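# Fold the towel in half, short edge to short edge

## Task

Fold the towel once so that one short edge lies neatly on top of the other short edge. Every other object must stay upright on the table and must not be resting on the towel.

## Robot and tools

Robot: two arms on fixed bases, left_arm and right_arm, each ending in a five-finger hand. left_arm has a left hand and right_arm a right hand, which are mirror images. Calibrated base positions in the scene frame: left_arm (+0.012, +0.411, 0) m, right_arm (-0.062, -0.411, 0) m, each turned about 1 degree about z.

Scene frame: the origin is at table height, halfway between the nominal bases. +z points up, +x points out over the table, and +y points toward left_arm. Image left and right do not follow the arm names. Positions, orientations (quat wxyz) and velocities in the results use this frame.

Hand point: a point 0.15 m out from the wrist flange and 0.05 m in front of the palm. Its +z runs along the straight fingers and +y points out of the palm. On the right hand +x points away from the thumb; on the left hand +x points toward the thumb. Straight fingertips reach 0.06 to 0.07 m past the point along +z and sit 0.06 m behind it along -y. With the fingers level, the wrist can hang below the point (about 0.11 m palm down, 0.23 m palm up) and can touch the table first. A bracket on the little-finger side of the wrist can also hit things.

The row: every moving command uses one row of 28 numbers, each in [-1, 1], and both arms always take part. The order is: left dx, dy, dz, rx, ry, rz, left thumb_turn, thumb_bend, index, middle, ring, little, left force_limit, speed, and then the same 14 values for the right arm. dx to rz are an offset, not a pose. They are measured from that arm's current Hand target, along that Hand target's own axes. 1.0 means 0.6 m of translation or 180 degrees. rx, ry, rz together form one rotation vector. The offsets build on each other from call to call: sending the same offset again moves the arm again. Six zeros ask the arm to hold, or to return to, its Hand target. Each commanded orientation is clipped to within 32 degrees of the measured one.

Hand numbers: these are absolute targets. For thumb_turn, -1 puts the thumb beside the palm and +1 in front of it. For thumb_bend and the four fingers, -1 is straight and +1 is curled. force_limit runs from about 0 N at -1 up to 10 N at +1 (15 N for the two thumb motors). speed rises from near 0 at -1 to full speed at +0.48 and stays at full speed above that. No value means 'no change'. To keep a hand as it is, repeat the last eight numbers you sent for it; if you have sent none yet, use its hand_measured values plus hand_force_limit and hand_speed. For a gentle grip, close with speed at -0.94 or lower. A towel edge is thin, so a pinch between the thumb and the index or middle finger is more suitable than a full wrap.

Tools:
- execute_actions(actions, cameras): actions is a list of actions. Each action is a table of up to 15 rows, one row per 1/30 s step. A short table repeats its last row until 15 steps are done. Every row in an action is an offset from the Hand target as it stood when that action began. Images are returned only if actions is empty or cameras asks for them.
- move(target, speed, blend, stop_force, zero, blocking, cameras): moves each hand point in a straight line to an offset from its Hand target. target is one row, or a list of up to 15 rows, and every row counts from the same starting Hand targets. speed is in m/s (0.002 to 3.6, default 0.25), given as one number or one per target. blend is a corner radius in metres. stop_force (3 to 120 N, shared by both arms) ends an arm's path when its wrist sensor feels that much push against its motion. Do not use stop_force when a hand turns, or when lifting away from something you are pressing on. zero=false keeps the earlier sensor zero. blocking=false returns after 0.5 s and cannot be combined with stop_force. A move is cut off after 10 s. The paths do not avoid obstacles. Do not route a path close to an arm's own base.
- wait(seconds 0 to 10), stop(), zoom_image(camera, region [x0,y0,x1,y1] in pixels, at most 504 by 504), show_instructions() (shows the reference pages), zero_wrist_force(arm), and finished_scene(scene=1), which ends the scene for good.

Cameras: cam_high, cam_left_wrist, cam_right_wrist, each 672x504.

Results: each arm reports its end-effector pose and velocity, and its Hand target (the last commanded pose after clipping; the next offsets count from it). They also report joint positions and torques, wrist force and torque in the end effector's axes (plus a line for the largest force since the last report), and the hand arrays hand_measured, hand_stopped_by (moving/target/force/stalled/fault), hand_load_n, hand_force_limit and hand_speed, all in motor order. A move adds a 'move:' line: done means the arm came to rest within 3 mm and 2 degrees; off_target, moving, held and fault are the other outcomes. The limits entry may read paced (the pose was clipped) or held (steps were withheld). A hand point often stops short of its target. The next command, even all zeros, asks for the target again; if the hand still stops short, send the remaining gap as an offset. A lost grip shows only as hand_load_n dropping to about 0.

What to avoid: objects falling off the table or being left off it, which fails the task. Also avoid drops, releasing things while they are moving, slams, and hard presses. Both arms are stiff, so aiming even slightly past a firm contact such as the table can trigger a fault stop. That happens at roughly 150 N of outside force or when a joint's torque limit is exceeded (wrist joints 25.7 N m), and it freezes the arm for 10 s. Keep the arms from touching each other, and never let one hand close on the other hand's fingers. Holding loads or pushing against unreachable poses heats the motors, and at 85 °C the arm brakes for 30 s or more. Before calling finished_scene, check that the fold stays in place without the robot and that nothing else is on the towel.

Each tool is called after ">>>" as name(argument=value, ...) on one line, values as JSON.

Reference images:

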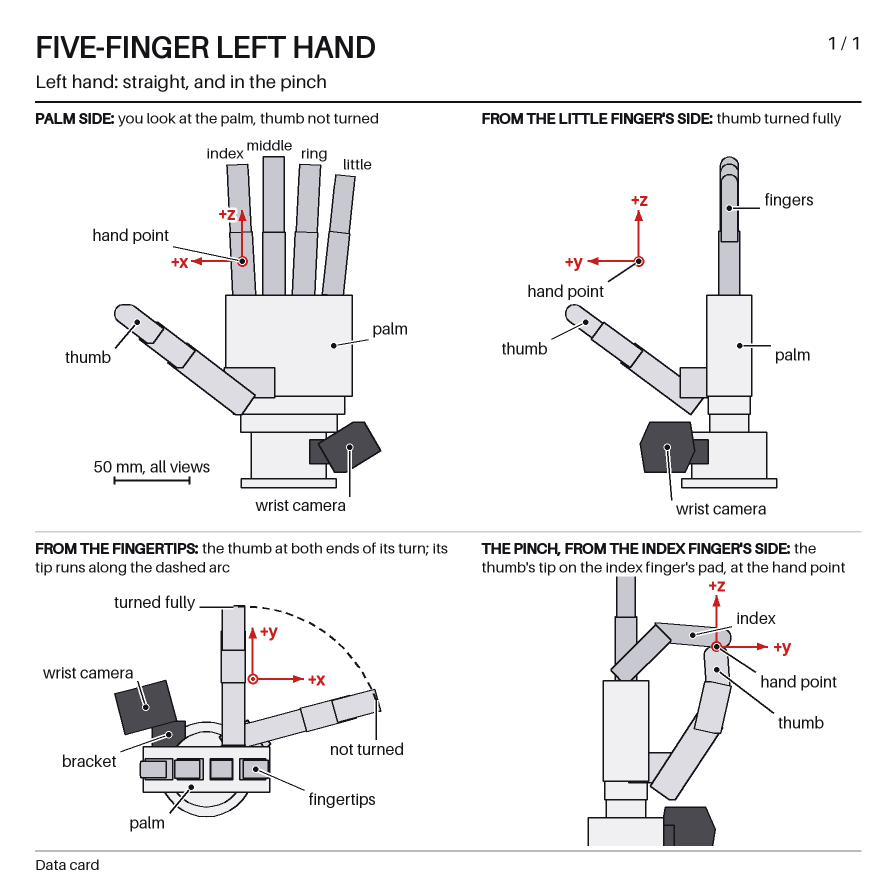

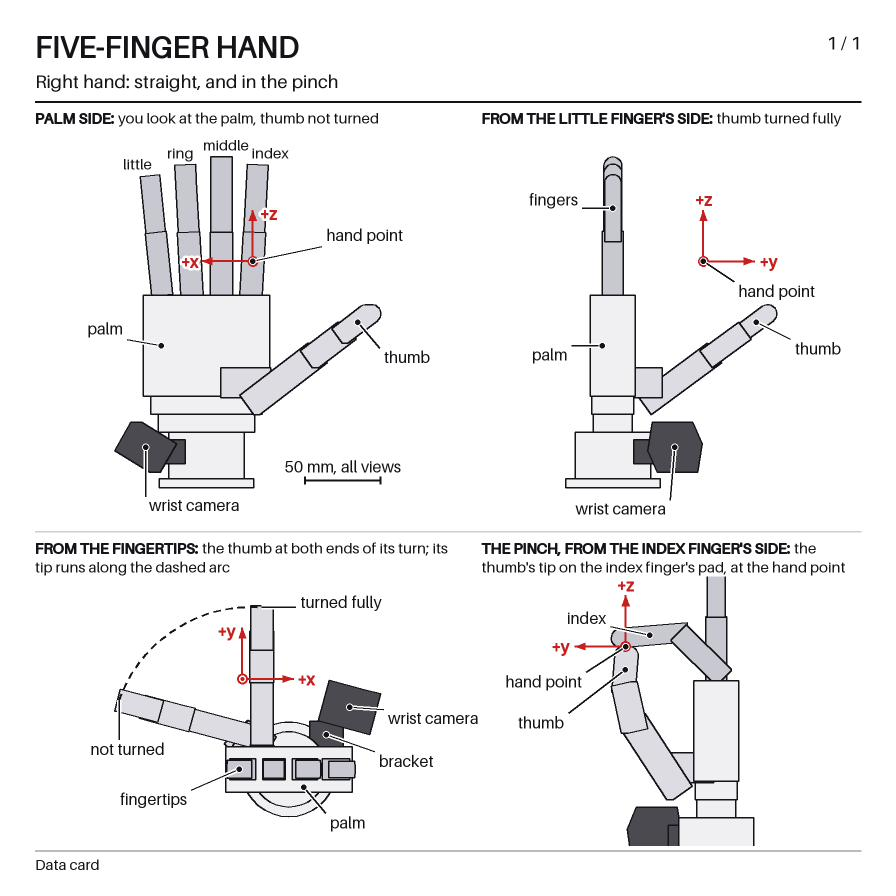

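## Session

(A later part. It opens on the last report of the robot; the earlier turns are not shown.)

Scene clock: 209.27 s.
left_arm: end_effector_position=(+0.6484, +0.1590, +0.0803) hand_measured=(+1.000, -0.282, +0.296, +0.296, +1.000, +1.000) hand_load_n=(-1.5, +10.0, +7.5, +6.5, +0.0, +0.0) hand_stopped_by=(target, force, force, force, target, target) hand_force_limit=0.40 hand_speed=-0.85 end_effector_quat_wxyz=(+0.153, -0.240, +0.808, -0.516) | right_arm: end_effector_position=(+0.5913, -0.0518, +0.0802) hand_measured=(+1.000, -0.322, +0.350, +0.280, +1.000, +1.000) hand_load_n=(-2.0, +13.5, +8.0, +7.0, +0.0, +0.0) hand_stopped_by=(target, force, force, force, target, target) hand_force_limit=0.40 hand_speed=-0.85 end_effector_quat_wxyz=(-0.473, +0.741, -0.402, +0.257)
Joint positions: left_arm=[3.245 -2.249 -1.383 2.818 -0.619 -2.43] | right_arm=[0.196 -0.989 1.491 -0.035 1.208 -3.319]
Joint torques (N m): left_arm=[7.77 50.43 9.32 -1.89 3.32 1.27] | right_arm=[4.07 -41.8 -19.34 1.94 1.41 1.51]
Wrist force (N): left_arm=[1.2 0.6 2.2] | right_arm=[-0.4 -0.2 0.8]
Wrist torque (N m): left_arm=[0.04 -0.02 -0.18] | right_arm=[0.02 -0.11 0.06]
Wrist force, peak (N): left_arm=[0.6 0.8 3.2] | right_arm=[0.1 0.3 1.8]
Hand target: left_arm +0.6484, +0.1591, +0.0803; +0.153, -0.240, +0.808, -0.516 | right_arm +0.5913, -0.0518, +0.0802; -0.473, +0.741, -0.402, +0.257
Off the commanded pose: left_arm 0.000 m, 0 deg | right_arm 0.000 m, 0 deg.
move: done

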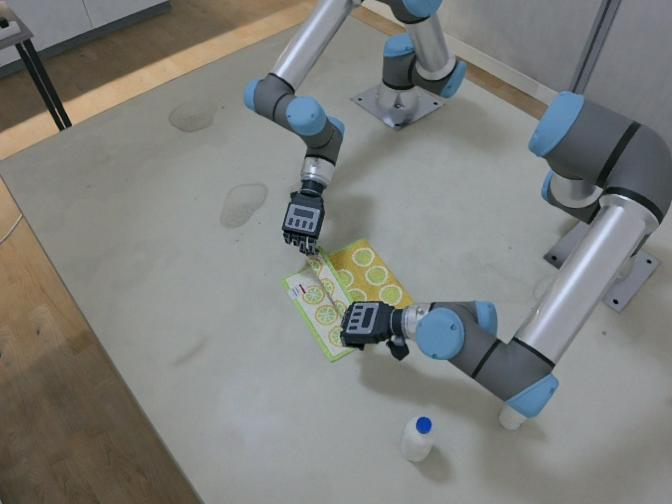

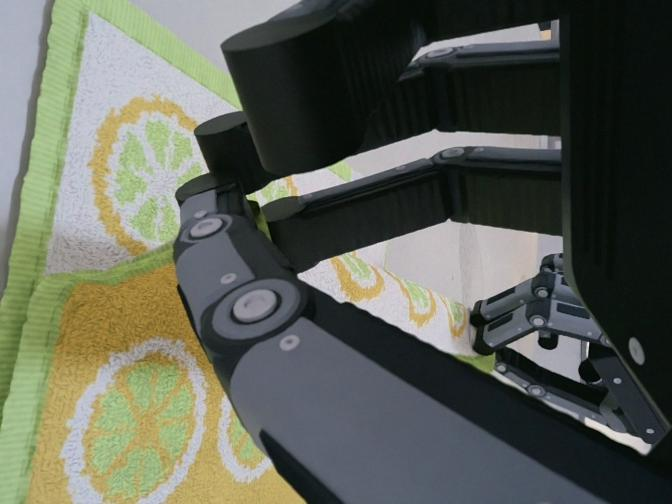

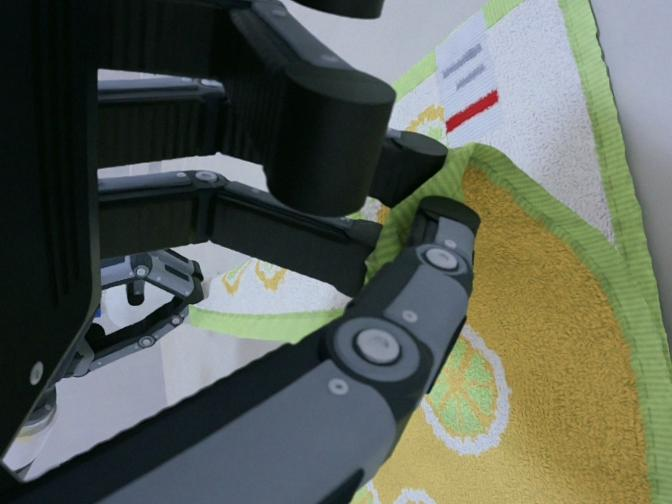

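>>> move(target=[-0.0328, 0.0313, 0.0512, 0, 0, 0, 1, 0.1, 0.6, 0.6, 1, 1, 0.4, -0.85, 0.0237, 0.0353, 0.0425, 0, 0, 0, 1, 0.1, 0.6, 0.6, 1, 1, 0.4, -0.85], cameras=["all"], speed=0.06)

>>> zoom_image(camera="cam_high", region=[250, 210, 430, 370])

Scene clock: 211.00 s.
left_arm: end_effector_position=(+0.6759, +0.1531, +0.0503) hand_measured=(+1.000, -0.282, +0.296, +0.296, +1.000, +1.000) hand_load_n=(-1.5, +10.0, +7.5, +6.5, +0.0, +0.0) hand_stopped_by=(target, force, force, force, target, target) hand_force_limit=0.40 hand_speed=-0.85 end_effector_quat_wxyz=(+0.153, -0.240, +0.808, -0.516) end_effector_velocity=(-0.002, +0.002, +0.000) end_effector_angular_velocity=(+0.001, +0.002, +0.002) | right_arm: end_effector_position=(+0.6111, -0.0560, +0.0503) hand_measured=(+1.000, -0.322, +0.350, +0.280, +1.000, +1.000) hand_load_n=(-2.0, +13.5, +8.5, +7.5, +0.0, +0.0) hand_stopped_by=(target, force, force, force, target, target) hand_force_limit=0.40 hand_speed=-0.85 end_effector_quat_wxyz=(-0.473, +0.741, -0.402, +0.257)
Joint positions: left_arm=[3.228 -2.341 -1.3 2.843 -0.63 -2.451] | right_arm=[0.182 -0.919 1.458 -0.07 1.196 -3.326]
Joint velocities: left_arm=[0.002 0.003 -0.006 -0.002 0 0.003] | right_arm=[within noise]
Joint torques (N m): left_arm=[3.34 63.74 3.76 -2.39 0.65 1.18] | right_arm=[5.45 -54.3 -12.46 2.06 0.56 -0.12]
Wrist force (N): left_arm=[1.0 0.3 2.3] | right_arm=[-0.4 -0.4 1.0]
Wrist torque (N m): left_arm=[0.01 0.05 -0.11] | right_arm=[0.00 -0.13 0.08]
Wrist force, peak (N): left_arm=[0.6 0.7 2.7] | right_arm=[-0.5 -0.1 1.4]
Hand target: left_arm +0.6758, +0.1531, +0.0503; +0.153, -0.240, +0.808, -0.516 | right_arm +0.6110, -0.0560, +0.0503; -0.473, +0.741, -0.402, +0.257
Off the commanded pose: left_arm 0.000 m, 0 deg | right_arm 0.000 m, 0 deg.
move: done

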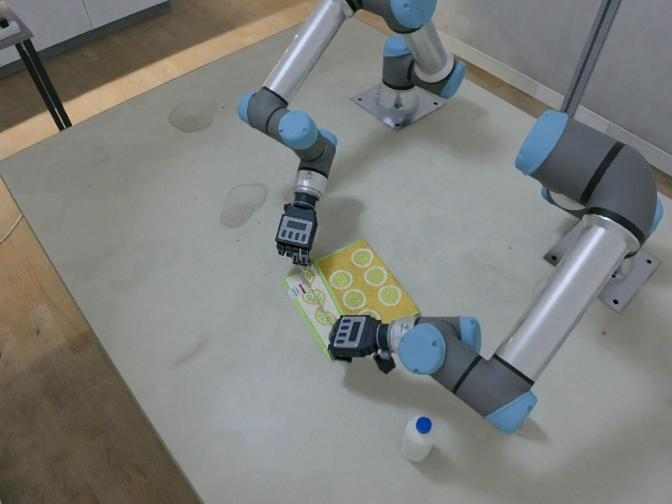

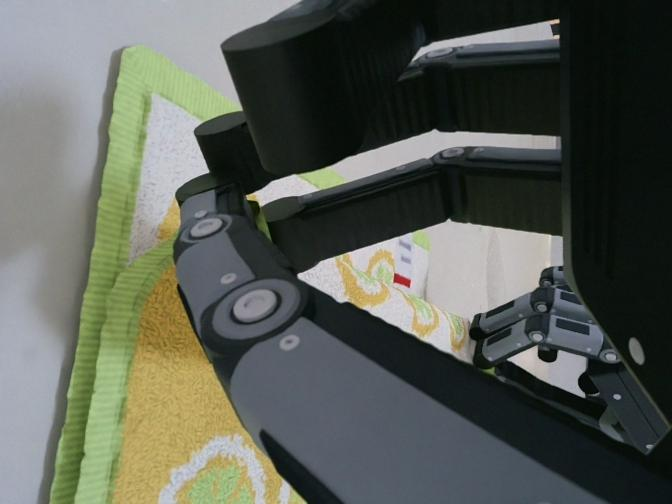

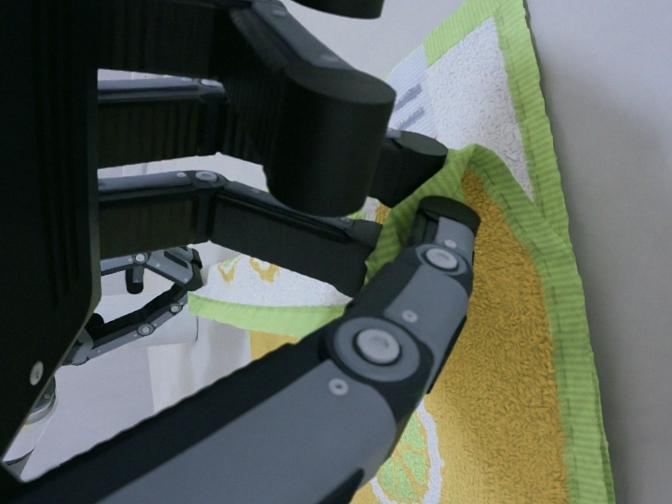

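Scaled by 2.800 from the camera's 672x504 image, which has a finer 960x720 frame.

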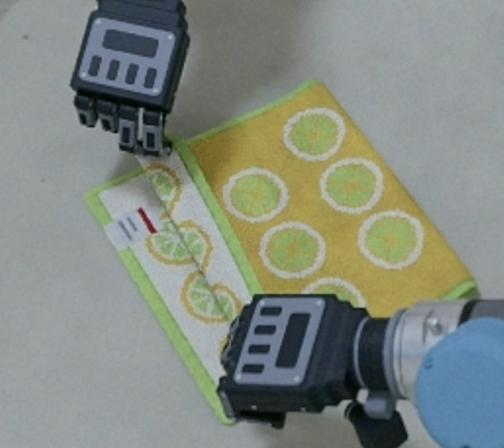

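>>> move(target=[-0.0235, -0.0402, 0.0003, 0, 0, 0, 1, 0.1, 0.6, 0.6, 1, 1, 0.4, -0.85, 0, -0.0302, -0.0141, 0, 0, 0, 1, 0.1, 0.6, 0.6, 1, 1, 0.4, -0.85], cameras=["cam_high"], speed=0.06)

>>> zoom_image(camera="cam_high", region=[250, 210, 430, 370])

Scene clock: 213.37 s.
left_arm: end_effector_position=(+0.6932, +0.1521, +0.0720) hand_measured=(+1.000, -0.282, +0.296, +0.296, +1.000, +1.000) hand_load_n=(-2.0, +10.0, +7.5, +6.5, +0.0, +0.0) hand_stopped_by=(target, force, force, force, target, target) hand_force_limit=0.40 hand_speed=-0.85 end_effector_quat_wxyz=(+0.153, -0.240, +0.808, -0.516) | right_arm: end_effector_position=(+0.6109, -0.0560, +0.0704) hand_measured=(+1.000, -0.322, +0.350, +0.280, +1.000, +1.000) hand_load_n=(-1.5, +14.0, +8.5, +7.0, +0.5, +0.0) hand_stopped_by=(target, force, force, force, target, target) hand_force_limit=0.40 hand_speed=-0.85 end_effector_quat_wxyz=(-0.473, +0.741, -0.402, +0.257)
Joint positions: left_arm=[3.223 -2.355 -1.21 2.773 -0.633 -2.456] | right_arm=[0.182 -0.943 1.44 -0.029 1.196 -3.326]
Joint torques (N m): left_arm=[1.27 62.02 2.87 0.58 -0.4 1.23] | right_arm=[0.83 -36.42 -12.63 -2.63 0.14 0.09]
Wrist force (N): left_arm=[1.7 0.0 2.6] | right_arm=[-0.5 -0.7 1.1]
Wrist torque (N m): left_arm=[0.00 0.01 -0.12] | right_arm=[0.00 -0.13 0.07]
Wrist force, peak (N): left_arm=[1.6 0.1 2.9] | right_arm=[-0.2 -0.2 1.6]
Hand target: left_arm +0.6932, +0.1521, +0.0721; +0.153, -0.240, +0.808, -0.516 | right_arm +0.6109, -0.0560, +0.0703; -0.473, +0.741, -0.402, +0.257
Off the commanded pose: left_arm 0.000 m, 0 deg | right_arm 0.000 m, 0 deg.
move: done
Images, in order (width x height): cam_high 672x504.

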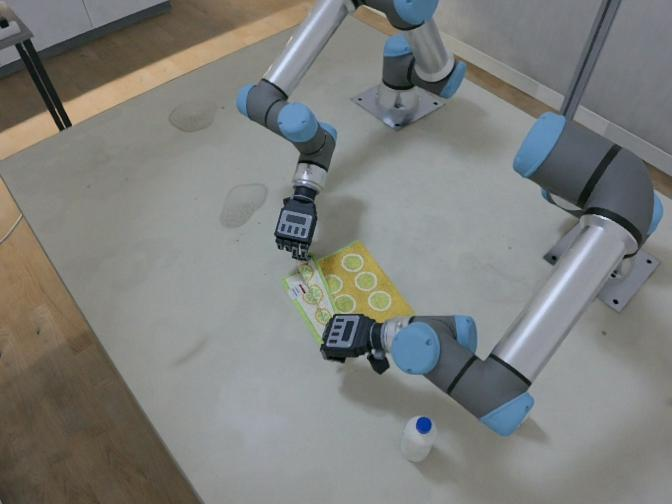

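Scaled by 2.800 from the camera's 672x504 image, which has a finer 960x720 frame.

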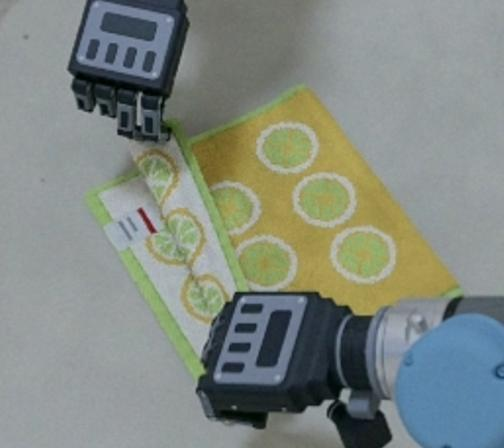

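>>> move(target=[[0.1255, -0.0341, -0.1556, 0, 0, 0, 1, 0.1, 0.6, 0.6, 1, 1, 0.4, -0.85, -0.1184, -0.041, -0.1486, 0, 0, 0, 1, 0.1, 0.6, 0.6, 1, 1, 0.4, -0.85],[0.3133, 0.0459, -0.3272, 0, 0, 0, 1, 0.1, 0.6, 0.6, 1, 1, 0.4, -0.85, -0.2959, 0.0333, -0.3081, 0, 0, 0, 1, 0.1, 0.6, 0.6, 1, 1, 0.4, -0.85],[0.4576, 0.1528, -0.438, 0, 0, 0, 1, 0.1, 0.6, 0.6, 1, 1, 0.4, -0.85, -0.432, 0.1357, -0.4093, 0, 0, 0, 1, 0.1, 0.6, 0.6, 1, 1, 0.4, -0.85]], cameras=["cam_high"], speed=0.15, blend=[0.03, 0.03, 0])

>>> zoom_image(camera="cam_high", region=[250, 180, 530, 390])

Scene clock: 218.00 s.
left_arm: end_effector_position=(+0.3120, +0.2344, +0.0997) hand_measured=(+1.000, -0.282, +0.296, +0.296, +1.000, +1.000) hand_load_n=(-1.5, +10.0, +7.5, +6.5, +0.0, +0.0) hand_stopped_by=(target, force, force, force, target, target) hand_force_limit=0.40 hand_speed=-0.85 end_effector_quat_wxyz=(+0.153, -0.240, +0.808, -0.516) | right_arm: end_effector_position=(+0.2542, +0.0214, +0.0996) hand_measured=(+1.000, -0.322, +0.350, +0.280, +1.000, +1.000) hand_load_n=(-2.0, +13.5, +8.5, +7.5, +0.0, +0.0) hand_stopped_by=(target, force, force, force, target, target) hand_force_limit=0.40 hand_speed=-0.85 end_effector_quat_wxyz=(-0.473, +0.741, -0.402, +0.257)
Joint positions: left_arm=[3.828 -1.766 -2.458 2.383 -0.452 -1.272] | right_arm=[0.683 -1.476 2.121 -0.209 1.648 -3.106]
Joint torques (N m): left_arm=[2.38 29.04 14.76 -2.96 3.03 2.07] | right_arm=[4.63 -13.4 -17.74 2.04 1.03 -0.51]
Wrist force (N): left_arm=[1.2 -0.1 2.4] | right_arm=[-0.5 -0.6 1.0]
Wrist torque (N m): left_arm=[-0.05 0.01 -0.08] | right_arm=[-0.03 -0.13 0.08]
Wrist force, peak (N): left_arm=[0.7 0.3 4.0] | right_arm=[0.2 0.2 2.5]
Hand target: left_arm +0.3120, +0.2344, +0.0997; +0.153, -0.240, +0.808, -0.516 | right_arm +0.2541, +0.0214, +0.0996; -0.473, +0.741, -0.402, +0.257
Off the commanded pose: left_arm 0.000 m, 0 deg | right_arm 0.000 m, 0 deg.
move: done
Images, in order (width x height): cam_high 672x504.

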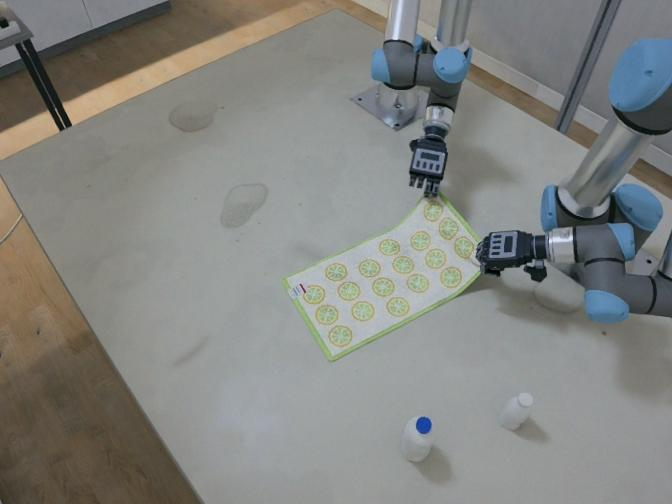

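Scaled by 1.800 from the camera's 672x504 image, which has a finer 960x720 frame.

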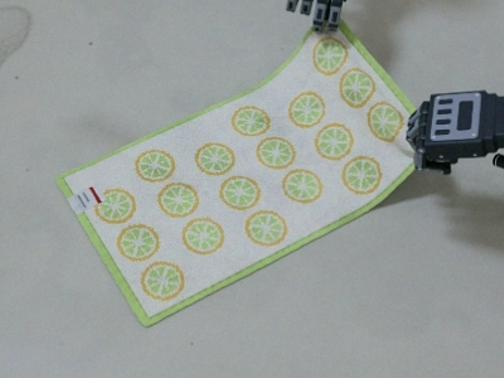

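>>> move(target=[[-0.087, -0.084, 0.062, 0, 0, 0, 1, 0.1, 0.6, 0.6, 1, 1, 0.4, -0.85, 0.0829, -0.08, 0.0533, 0, 0, 0, 1, 0.1, 0.6, 0.6, 1, 1, 0.4, -0.85],[-0.2101, -0.1677, 0.1625, 0, 0, 0, 1, 0.1, 0.6, 0.6, 1, 1, 0.4, -0.85, 0.2012, -0.1598, 0.1456, 0, 0, 0, 1, 0.1, 0.6, 0.6, 1, 1, 0.4, -0.85],[-0.2922, -0.1877, 0.2447, 0, 0, 0, 1, 0.1, 0.6, 0.6, 1, 1, 0.4, -0.85, 0.2841, -0.1795, 0.227, 0, 0, 0, 1, 0.1, 0.6, 0.6, 1, 1, 0.4, -0.85],[-0.3626, -0.1724, 0.3302, 0, 0, 0, 1, 0.1, 0.6, 0.6, 1, 1, 0.4, -0.85, 0.3551, -0.164, 0.312, 0, 0, 0, 1, 0.1, 0.6, 0.6, 1, 1, 0.4, -0.85],[-0.4154, -0.1495, 0.3996, 0, 0, 0, 1, 0.1, 0.6, 0.6, 1, 1, 0.4, -0.85, 0.4084, -0.1408, 0.381, 0, 0, 0, 1, 0.1, 0.6, 0.6, 1, 1, 0.4, -0.85],[-0.4482, -0.1182, 0.4508, 0, 0, 0, 1, 0.1, 0.6, 0.6, 1, 1, 0.4, -0.85, 0.4321, -0.1055, 0.4235, 0, 0, 0, 1, 0.1, 0.6, 0.6, 1, 1, 0.4, -0.85]], cameras=["all"], speed=0.12, blend=[0.03, 0.03, 0.03, 0.02, 0.01, 0])

>>> zoom_image(camera="cam_high", region=[250, 210, 430, 370])

Scene clock: 222.87 s.
left_arm: end_effector_position=(+0.6875, +0.1505, +0.0500) hand_measured=(+1.000, -0.282, +0.296, +0.296, +1.000, +1.000) hand_load_n=(-1.5, +10.0, +7.5, +6.5, +0.0, +0.0) hand_stopped_by=(target, force, force, force, target, target) hand_force_limit=0.40 hand_speed=-0.85 end_effector_quat_wxyz=(+0.153, -0.240, +0.808, -0.516) | right_arm: end_effector_position=(+0.6111, -0.0560, +0.0503) hand_measured=(+1.000, -0.322, +0.350, +0.280, +1.000, +1.000) hand_load_n=(-2.0, +13.5, +8.5, +7.0, +0.0, +0.0) hand_stopped_by=(target, force, force, force, target, target) hand_force_limit=0.40 hand_speed=-0.85 end_effector_quat_wxyz=(-0.473, +0.741, -0.402, +0.257)
Joint positions: left_arm=[3.222 -2.366 -1.252 2.827 -0.634 -2.458] | right_arm=[0.182 -0.919 1.458 -0.07 1.196 -3.326]
Joint torques (N m): left_arm=[7.35 55.48 6.2 -1.89 3.39 1.49] | right_arm=[4.94 -46.84 -11.89 2.05 1.15 1.32]
Wrist force (N): left_arm=[1.2 0.3 2.3] | right_arm=[-0.4 -0.4 1.3]
Wrist torque (N m): left_arm=[0.01 0.01 -0.15] | right_arm=[-0.01 -0.13 0.08]
Wrist force, peak (N): left_arm=[0.9 0.7 3.1] | right_arm=[0.0 0.2 1.8]
Hand target: left_arm +0.6875, +0.1506, +0.0500; +0.153, -0.240, +0.808, -0.516 | right_arm +0.6110, -0.0560, +0.0502; -0.473, +0.741, -0.402, +0.257
Off the commanded pose: left_arm 0.000 m, 0 deg | right_arm 0.000 m, 0 deg.
move: done

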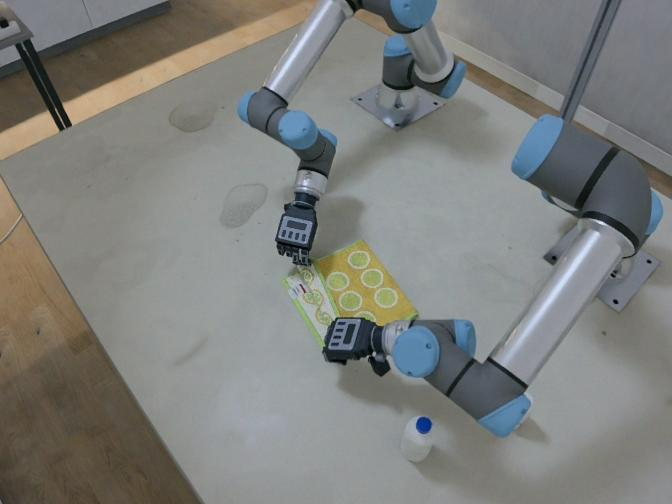

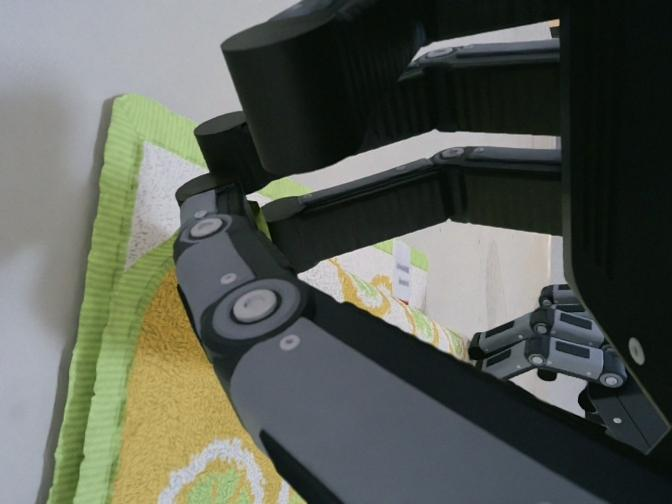

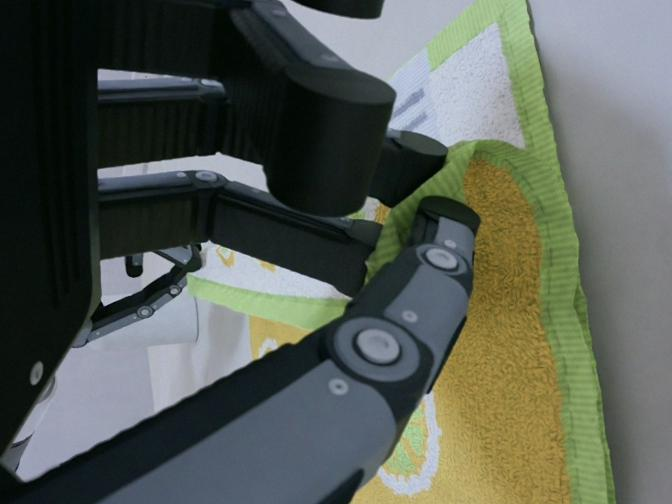

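Scaled by 2.800 from the camera's 672x504 image, which has a finer 960x720 frame.

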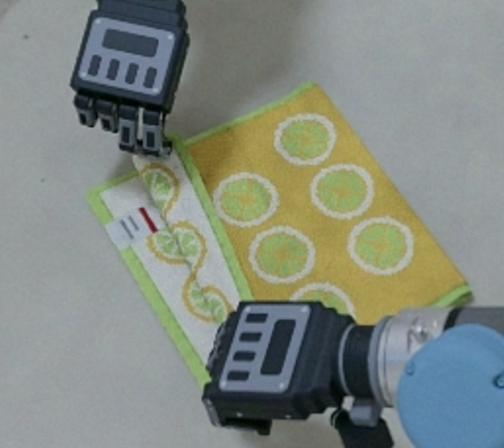

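>>> zoom_image(camera="cam_high", region=[270, 230, 370, 330])

>>> zoom_image(camera="cam_high", region=[330, 230, 430, 330])

Scaled by 5.040 from the camera's 672x504 image, which has a finer 960x720 frame.

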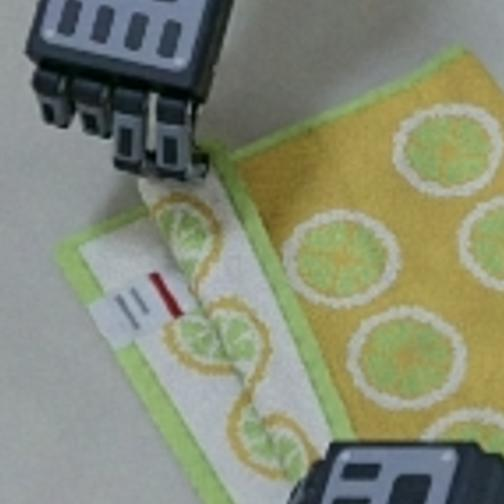

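Scaled by 5.040 from the camera's 672x504 image, which has a finer 960x720 frame.

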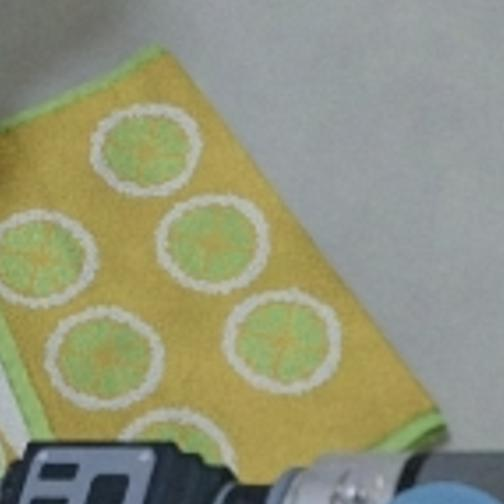

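>>> move(target=[[0.1232, -0.0683, -0.169, 0, 0, 0, 1, 0.1, 0.6, 0.6, 1, 1, 0.4, -0.85, -0.1184, -0.0712, -0.1627, 0, 0, 0, 1, 0.1, 0.6, 0.6, 1, 1, 0.4, -0.85],[0.3086, 0.0107, -0.3385, 0, 0, 0, 1, 0.1, 0.6, 0.6, 1, 1, 0.4, -0.85, -0.2959, 0.0031, -0.3222, 0, 0, 0, 1, 0.1, 0.6, 0.6, 1, 1, 0.4, -0.85],[0.4521, 0.1168, -0.4478, 0, 0, 0, 1, 0.1, 0.6, 0.6, 1, 1, 0.4, -0.85, -0.4322, 0.1067, -0.4233, 0, 0, 0, 1, 0.1, 0.6, 0.6, 1, 1, 0.4, -0.85]], cameras=["cam_high"], speed=0.15, blend=[0.03, 0.03, 0])

>>> zoom_image(camera="cam_high", region=[270, 210, 430, 370])

Scene clock: 228.50 s.
left_arm: end_effector_position=(+0.3111, +0.2314, +0.0997) hand_measured=(+1.000, -0.282, +0.296, +0.296, +1.000, +1.000) hand_load_n=(-1.5, +10.0, +7.5, +6.5, +0.0, +0.0) hand_stopped_by=(target, force, force, force, target, target) hand_force_limit=0.40 hand_speed=-0.85 end_effector_quat_wxyz=(+0.153, -0.240, +0.808, -0.516) | right_arm: end_effector_position=(+0.2540, +0.0213, +0.0989) hand_measured=(+1.000, -0.322, +0.350, +0.280, +1.000, +1.000) hand_load_n=(-2.0, +13.5, +8.5, +7.5, +0.0, +0.0) hand_stopped_by=(target, force, force, force, target, target) hand_force_limit=0.40 hand_speed=-0.85 end_effector_quat_wxyz=(-0.473, +0.741, -0.402, +0.257)
Joint positions: left_arm=[3.818 -1.758 -2.459 2.396 -0.45 -1.294] | right_arm=[0.683 -1.475 2.122 -0.211 1.648 -3.106]
Joint torques (N m): left_arm=[1.17 28.66 15.7 -2.95 2.84 1.47] | right_arm=[4.87 -13.41 -17.92 1.9 0.95 -0.53]
Wrist force (N): left_arm=[1.0 -0.1 2.2] | right_arm=[-0.3 -0.3 1.0]
Wrist torque (N m): left_arm=[-0.07 0.01 -0.07] | right_arm=[0.00 -0.13 0.08]
Wrist force, peak (N): left_arm=[0.6 0.7 3.4] | right_arm=[0.4 0.0 2.0]
Hand target: left_arm +0.3111, +0.2315, +0.0997; +0.153, -0.240, +0.808, -0.516 | right_arm +0.2540, +0.0213, +0.0989; -0.473, +0.741, -0.402, +0.257
Off the commanded pose: left_arm 0.000 m, 0 deg | right_arm 0.000 m, 0 deg.
move: done
Images, in order (width x height): cam_high 672x504.

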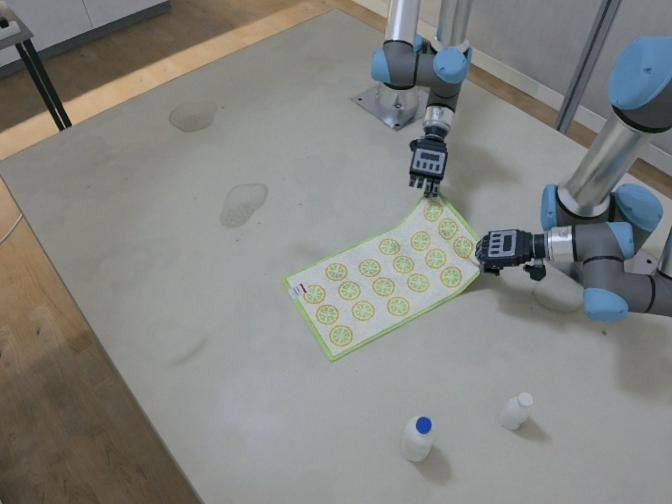

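Scaled by 3.150 from the camera's 672x504 image, which has a finer 960x720 frame.

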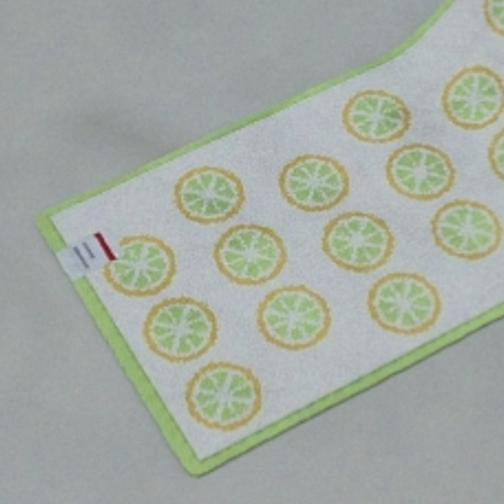

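>>> move(target=[[-0.0821, -0.0803, 0.054, 0, 0, 0, 1, 0.1, 0.6, 0.6, 1, 1, 0.4, -0.85, 0.0829, -0.08, 0.0533, 0, 0, 0, 1, 0.1, 0.6, 0.6, 1, 1, 0.4, -0.85],[-0.1948, -0.1585, 0.1428, 0, 0, 0, 1, 0.1, 0.6, 0.6, 1, 1, 0.4, -0.85, 0.1965, -0.1578, 0.1413, 0, 0, 0, 1, 0.1, 0.6, 0.6, 1, 1, 0.4, -0.85],[-0.2722, -0.1765, 0.2207, 0, 0, 0, 1, 0.1, 0.6, 0.6, 1, 1, 0.4, -0.85, 0.2746, -0.1755, 0.2185, 0, 0, 0, 1, 0.1, 0.6, 0.6, 1, 1, 0.4, -0.85],[-0.3426, -0.1612, 0.3062, 0, 0, 0, 1, 0.1, 0.6, 0.6, 1, 1, 0.4, -0.85, 0.3456, -0.16, 0.3035, 0, 0, 0, 1, 0.1, 0.6, 0.6, 1, 1, 0.4, -0.85],[-0.3954, -0.1383, 0.3756, 0, 0, 0, 1, 0.1, 0.6, 0.6, 1, 1, 0.4, -0.85, 0.3989, -0.1368, 0.3725, 0, 0, 0, 1, 0.1, 0.6, 0.6, 1, 1, 0.4, -0.85],[-0.4282, -0.107, 0.4268, 0, 0, 0, 1, 0.1, 0.6, 0.6, 1, 1, 0.4, -0.85, 0.4226, -0.1015, 0.415, 0, 0, 0, 1, 0.1, 0.6, 0.6, 1, 1, 0.4, -0.85]], cameras=["all"], speed=0.12, blend=[0.03, 0.03, 0.03, 0.02, 0.01, 0])

>>> zoom_image(camera="cam_high", region=[270, 210, 430, 370])

Scene clock: 232.90 s.
left_arm: end_effector_position=(+0.6679, +0.1543, +0.0500) hand_measured=(+1.000, -0.282, +0.296, +0.296, +1.000, +1.000) hand_load_n=(-1.5, +10.0, +7.0, +6.5, +0.0, +0.0) hand_stopped_by=(target, force, force, force, target, target) hand_force_limit=0.40 hand_speed=-0.85 end_effector_quat_wxyz=(+0.153, -0.240, +0.808, -0.516) | right_arm: end_effector_position=(+0.6031, -0.0544, +0.0495) hand_measured=(+1.000, -0.322, +0.350, +0.280, +1.000, +1.000) hand_load_n=(-2.0, +13.5, +8.5, +7.0, +0.0, +0.0) hand_stopped_by=(target, force, force, force, target, target) hand_force_limit=0.40 hand_speed=-0.85 end_effector_quat_wxyz=(-0.473, +0.741, -0.402, +0.257)
Joint positions: left_arm=[3.232 -2.324 -1.332 2.855 -0.627 -2.446] | right_arm=[0.187 -0.932 1.483 -0.083 1.2 -3.323]
Joint torques (N m): left_arm=[7.3 54.37 4.9 -2.01 3.35 1.39] | right_arm=[6.32 -46.75 -12.52 1.95 1.27 1.43]
Wrist force (N): left_arm=[1.0 0.2 2.2] | right_arm=[-0.3 -0.3 1.2]
Wrist torque (N m): left_arm=[0.02 0.04 -0.17] | right_arm=[-0.01 -0.14 0.08]
Wrist force, peak (N): left_arm=[0.8 1.3 3.1] | right_arm=[0.0 0.3 1.7]
Hand target: left_arm +0.6679, +0.1544, +0.0500; +0.153, -0.240, +0.808, -0.516 | right_arm +0.6030, -0.0543, +0.0495; -0.473, +0.741, -0.402, +0.257
Off the commanded pose: left_arm 0.000 m, 0 deg | right_arm 0.000 m, 0 deg.
move: done

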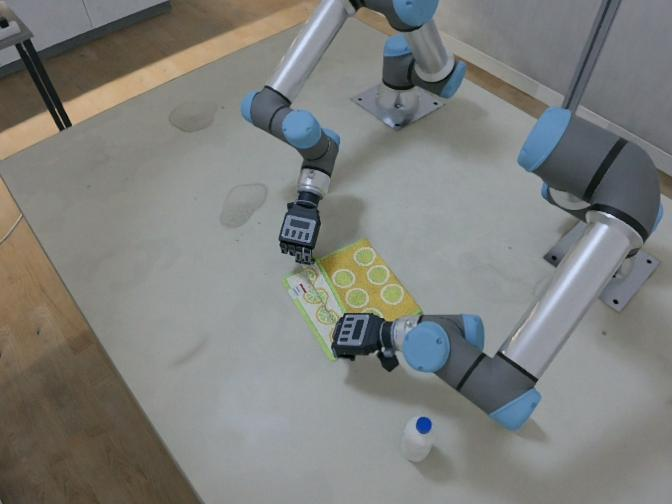

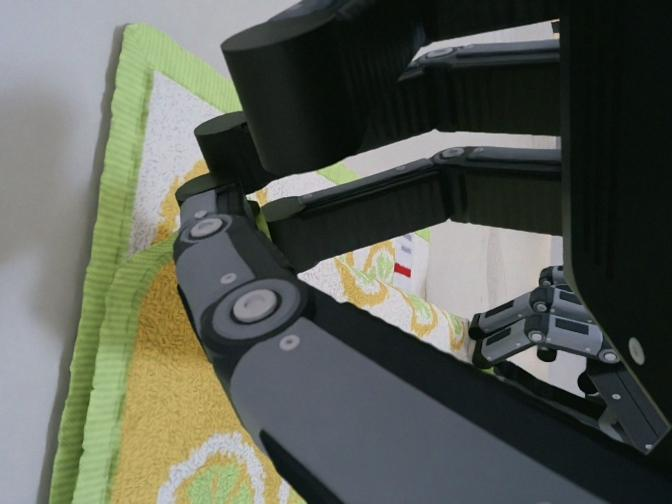

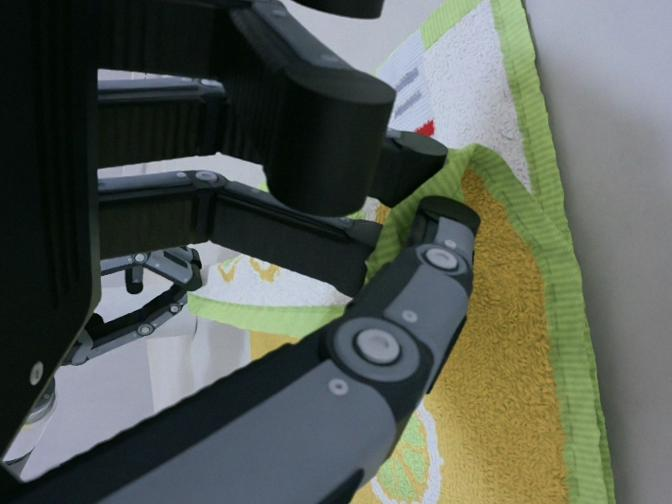

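Scaled by 3.150 from the camera's 672x504 image, which has a finer 960x720 frame.

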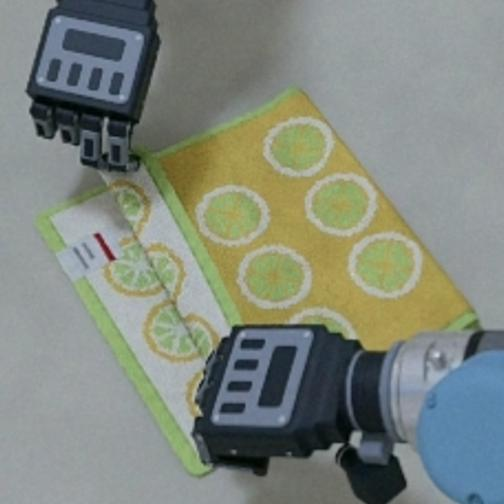

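>>> move(target=[0, 0.0363, 0.0169, 0, 0, 0, 1, 0.1, 0.6, 0.6, 1, 1, 0.4, -0.85, 0, 0.0363, 0.0169, 0, 0, 0, 1, 0.1, 0.6, 0.6, 1, 1, 0.4, -0.85], cameras=["all"], speed=0.03, stop_force=4)

>>> zoom_image(camera="cam_high", region=[270, 210, 430, 370])

Scene clock: 235.33 s.
left_arm: end_effector_position=(+0.6679, +0.1544, +0.0293) hand_measured=(+1.000, -0.282, +0.296, +0.296, +1.000, +1.000) hand_load_n=(-2.0, +10.0, +5.5, +6.5, +0.0, +0.0) hand_stopped_by=(target, force, force, force, target, target) hand_force_limit=0.40 hand_speed=-0.85 end_effector_quat_wxyz=(+0.153, -0.240, +0.808, -0.516) | right_arm: end_effector_position=(+0.6030, -0.0543, +0.0300) hand_measured=(+1.000, -0.322, +0.350, +0.280, +1.000, +1.000) hand_load_n=(-1.5, +14.0, +8.0, +5.5, +0.0, +0.0) hand_stopped_by=(target, force, force, force, target, target) hand_force_limit=0.40 hand_speed=-0.85 end_effector_quat_wxyz=(-0.473, +0.741, -0.402, +0.257)
Joint positions: left_arm=[3.232 -2.35 -1.345 2.894 -0.627 -2.446] | right_arm=[0.188 -0.907 1.498 -0.123 1.2 -3.323]
Joint torques (N m): left_arm=[3.87 62 28.6 -0.05 2.39 -0.31] | right_arm=[4.41 -43.41 -23.84 -1.97 1.27 0.69]
Wrist force (N): left_arm=[1.7 -3.4 0.9] | right_arm=[-0.3 -3.5 -1.6]
Wrist torque (N m): left_arm=[-0.16 -0.01 -0.15] | right_arm=[0.02 -0.05 0.01]
Wrist force, peak (N): left_arm=[1.3 -4.6 0.0] | right_arm=[-0.2 -5.0 -2.5]
Hand target: left_arm +0.6679, +0.1544, +0.0293; +0.153, -0.240, +0.808, -0.516 (not the last commanded pose) | right_arm +0.6030, -0.0543, +0.0300; -0.473, +0.741, -0.402, +0.257 (not the last commanded pose)
Off the commanded pose: left_arm 0.003 m, 0 deg | right_arm 0.005 m, 0 deg.
move: contact (left_arm, right_arm)

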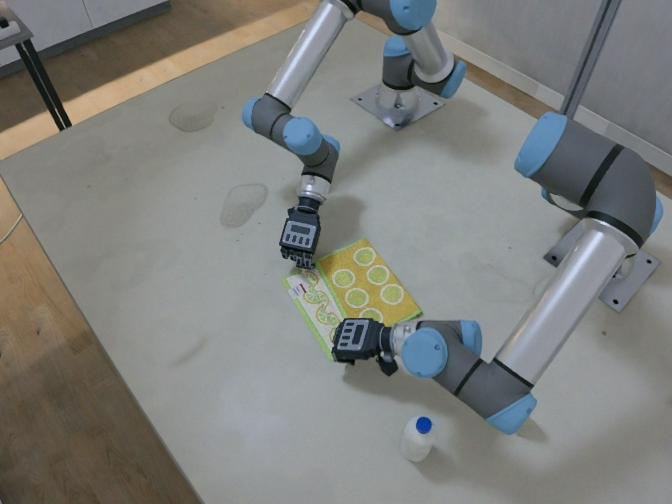

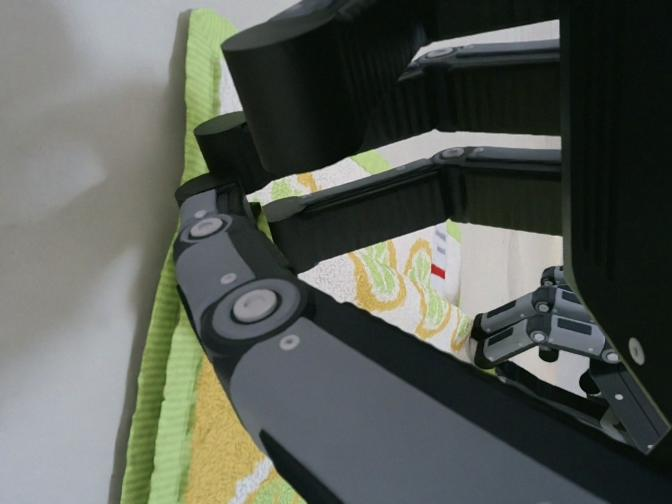

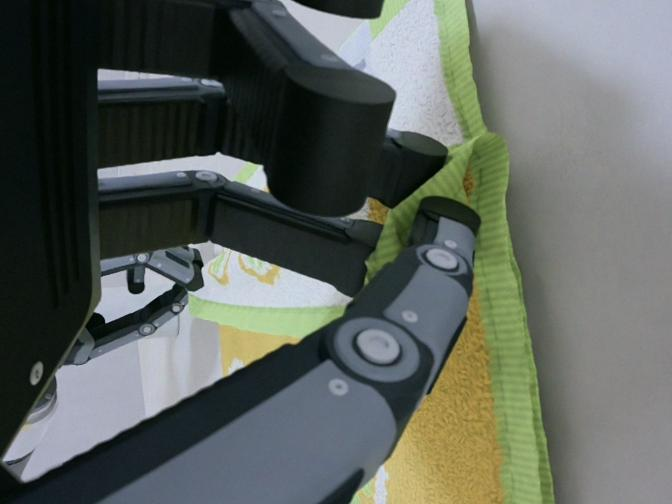

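Scaled by 3.150 from the camera's 672x504 image, which has a finer 960x720 frame.

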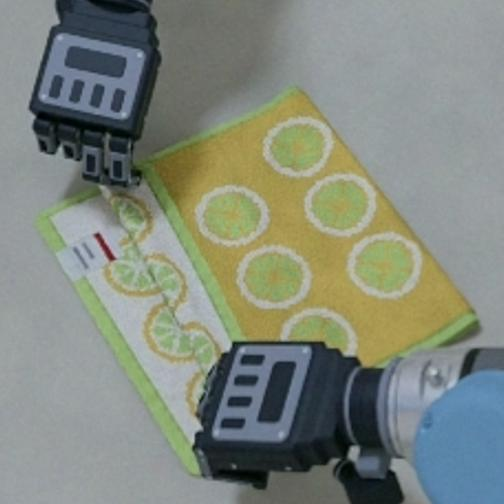

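>>> move(target=[0, 0, 0, 0, 0, 0, 1, -1, -1, -1, 1, 1, 0.4, -0.3, 0, 0, 0, 0, 0, 0, 1, -1, -1, -1, 1, 1, 0.4, -0.3], cameras=["all"])

>>> zoom_image(camera="cam_high", region=[270, 210, 430, 370])

Scene clock: 236.73 s.
left_arm: end_effector_position=(+0.6680, +0.1544, +0.0294) hand_measured=(+1.000, -0.964, -1.000, -1.000, +1.000, +1.000) hand_load_n=(-1.5, -20.5, -0.5, +0.0, +0.0, +0.0) hand_stopped_by=(target, stalled, target, target, target, target) hand_force_limit=0.40 hand_speed=-0.30 end_effector_quat_wxyz=(+0.153, -0.240, +0.808, -0.516) | right_arm: end_effector_position=(+0.6031, -0.0543, +0.0301) hand_measured=(+1.000, -0.996, -1.000, -1.000, +1.000, +1.000) hand_load_n=(+0.0, -5.0, -0.5, +0.0, +0.0, +0.0) hand_stopped_by=(target, target, target, target, target, target) hand_force_limit=0.40 hand_speed=-0.30 end_effector_quat_wxyz=(-0.473, +0.741, -0.402, +0.257)
Joint positions: left_arm=[3.232 -2.35 -1.345 2.894 -0.627 -2.446] | right_arm=[0.188 -0.907 1.498 -0.123 1.2 -3.323]
Joint torques (N m): left_arm=[4.46 45.66 18.08 -1.48 -3.36 -0.08] | right_arm=[3.74 -39.66 -19.31 -0.56 -1.44 0.77]
Wrist force (N): left_arm=[1.1 -24.0 4.6] | right_arm=[-0.1 -4.6 1.0]
Wrist torque (N m): left_arm=[-1.29 0.06 0.21] | right_arm=[-0.05 -0.09 0.02]
Wrist force, peak (N): left_arm=[1.1 -25.2 5.0] | right_arm=[-0.2 -4.8 1.9]
Hand target: left_arm +0.6679, +0.1544, +0.0293; +0.153, -0.240, +0.808, -0.516 | right_arm +0.6030, -0.0543, +0.0300; -0.473, +0.741, -0.402, +0.257
Off the commanded pose: left_arm 0.000 m, 0 deg | right_arm 0.000 m, 0 deg.
move: done

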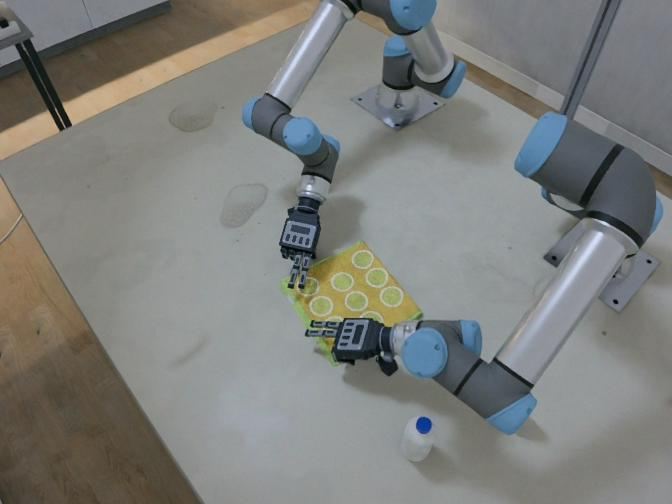

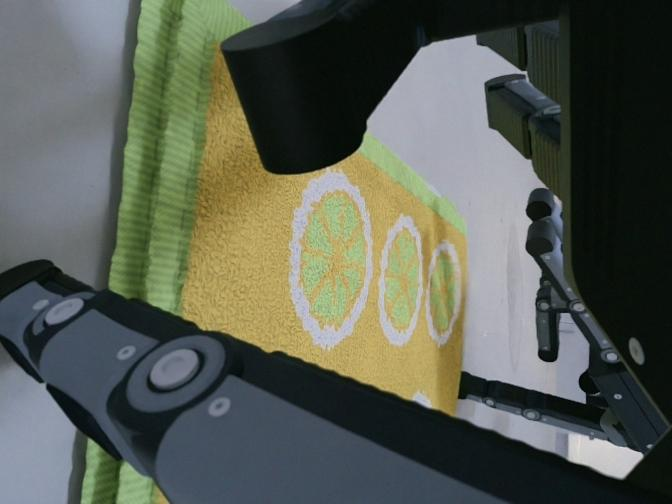

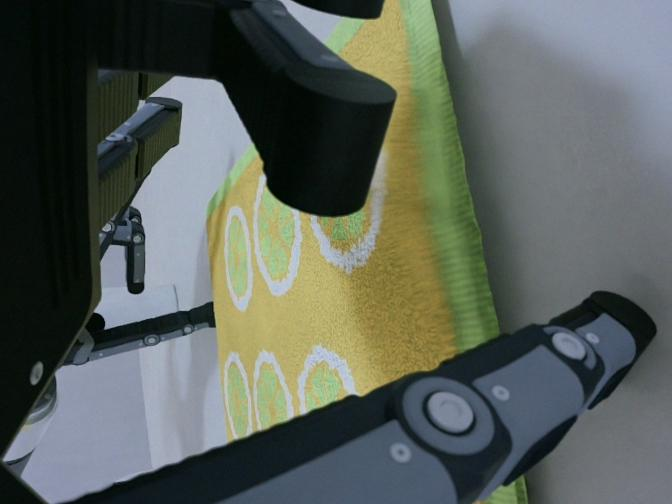

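Scaled by 3.150 from the camera's 672x504 image, which has a finer 960x720 frame.

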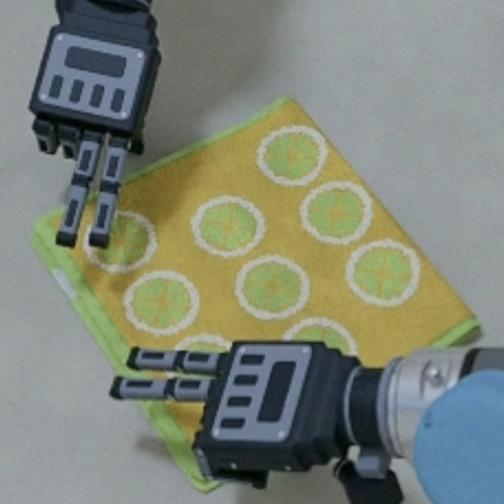

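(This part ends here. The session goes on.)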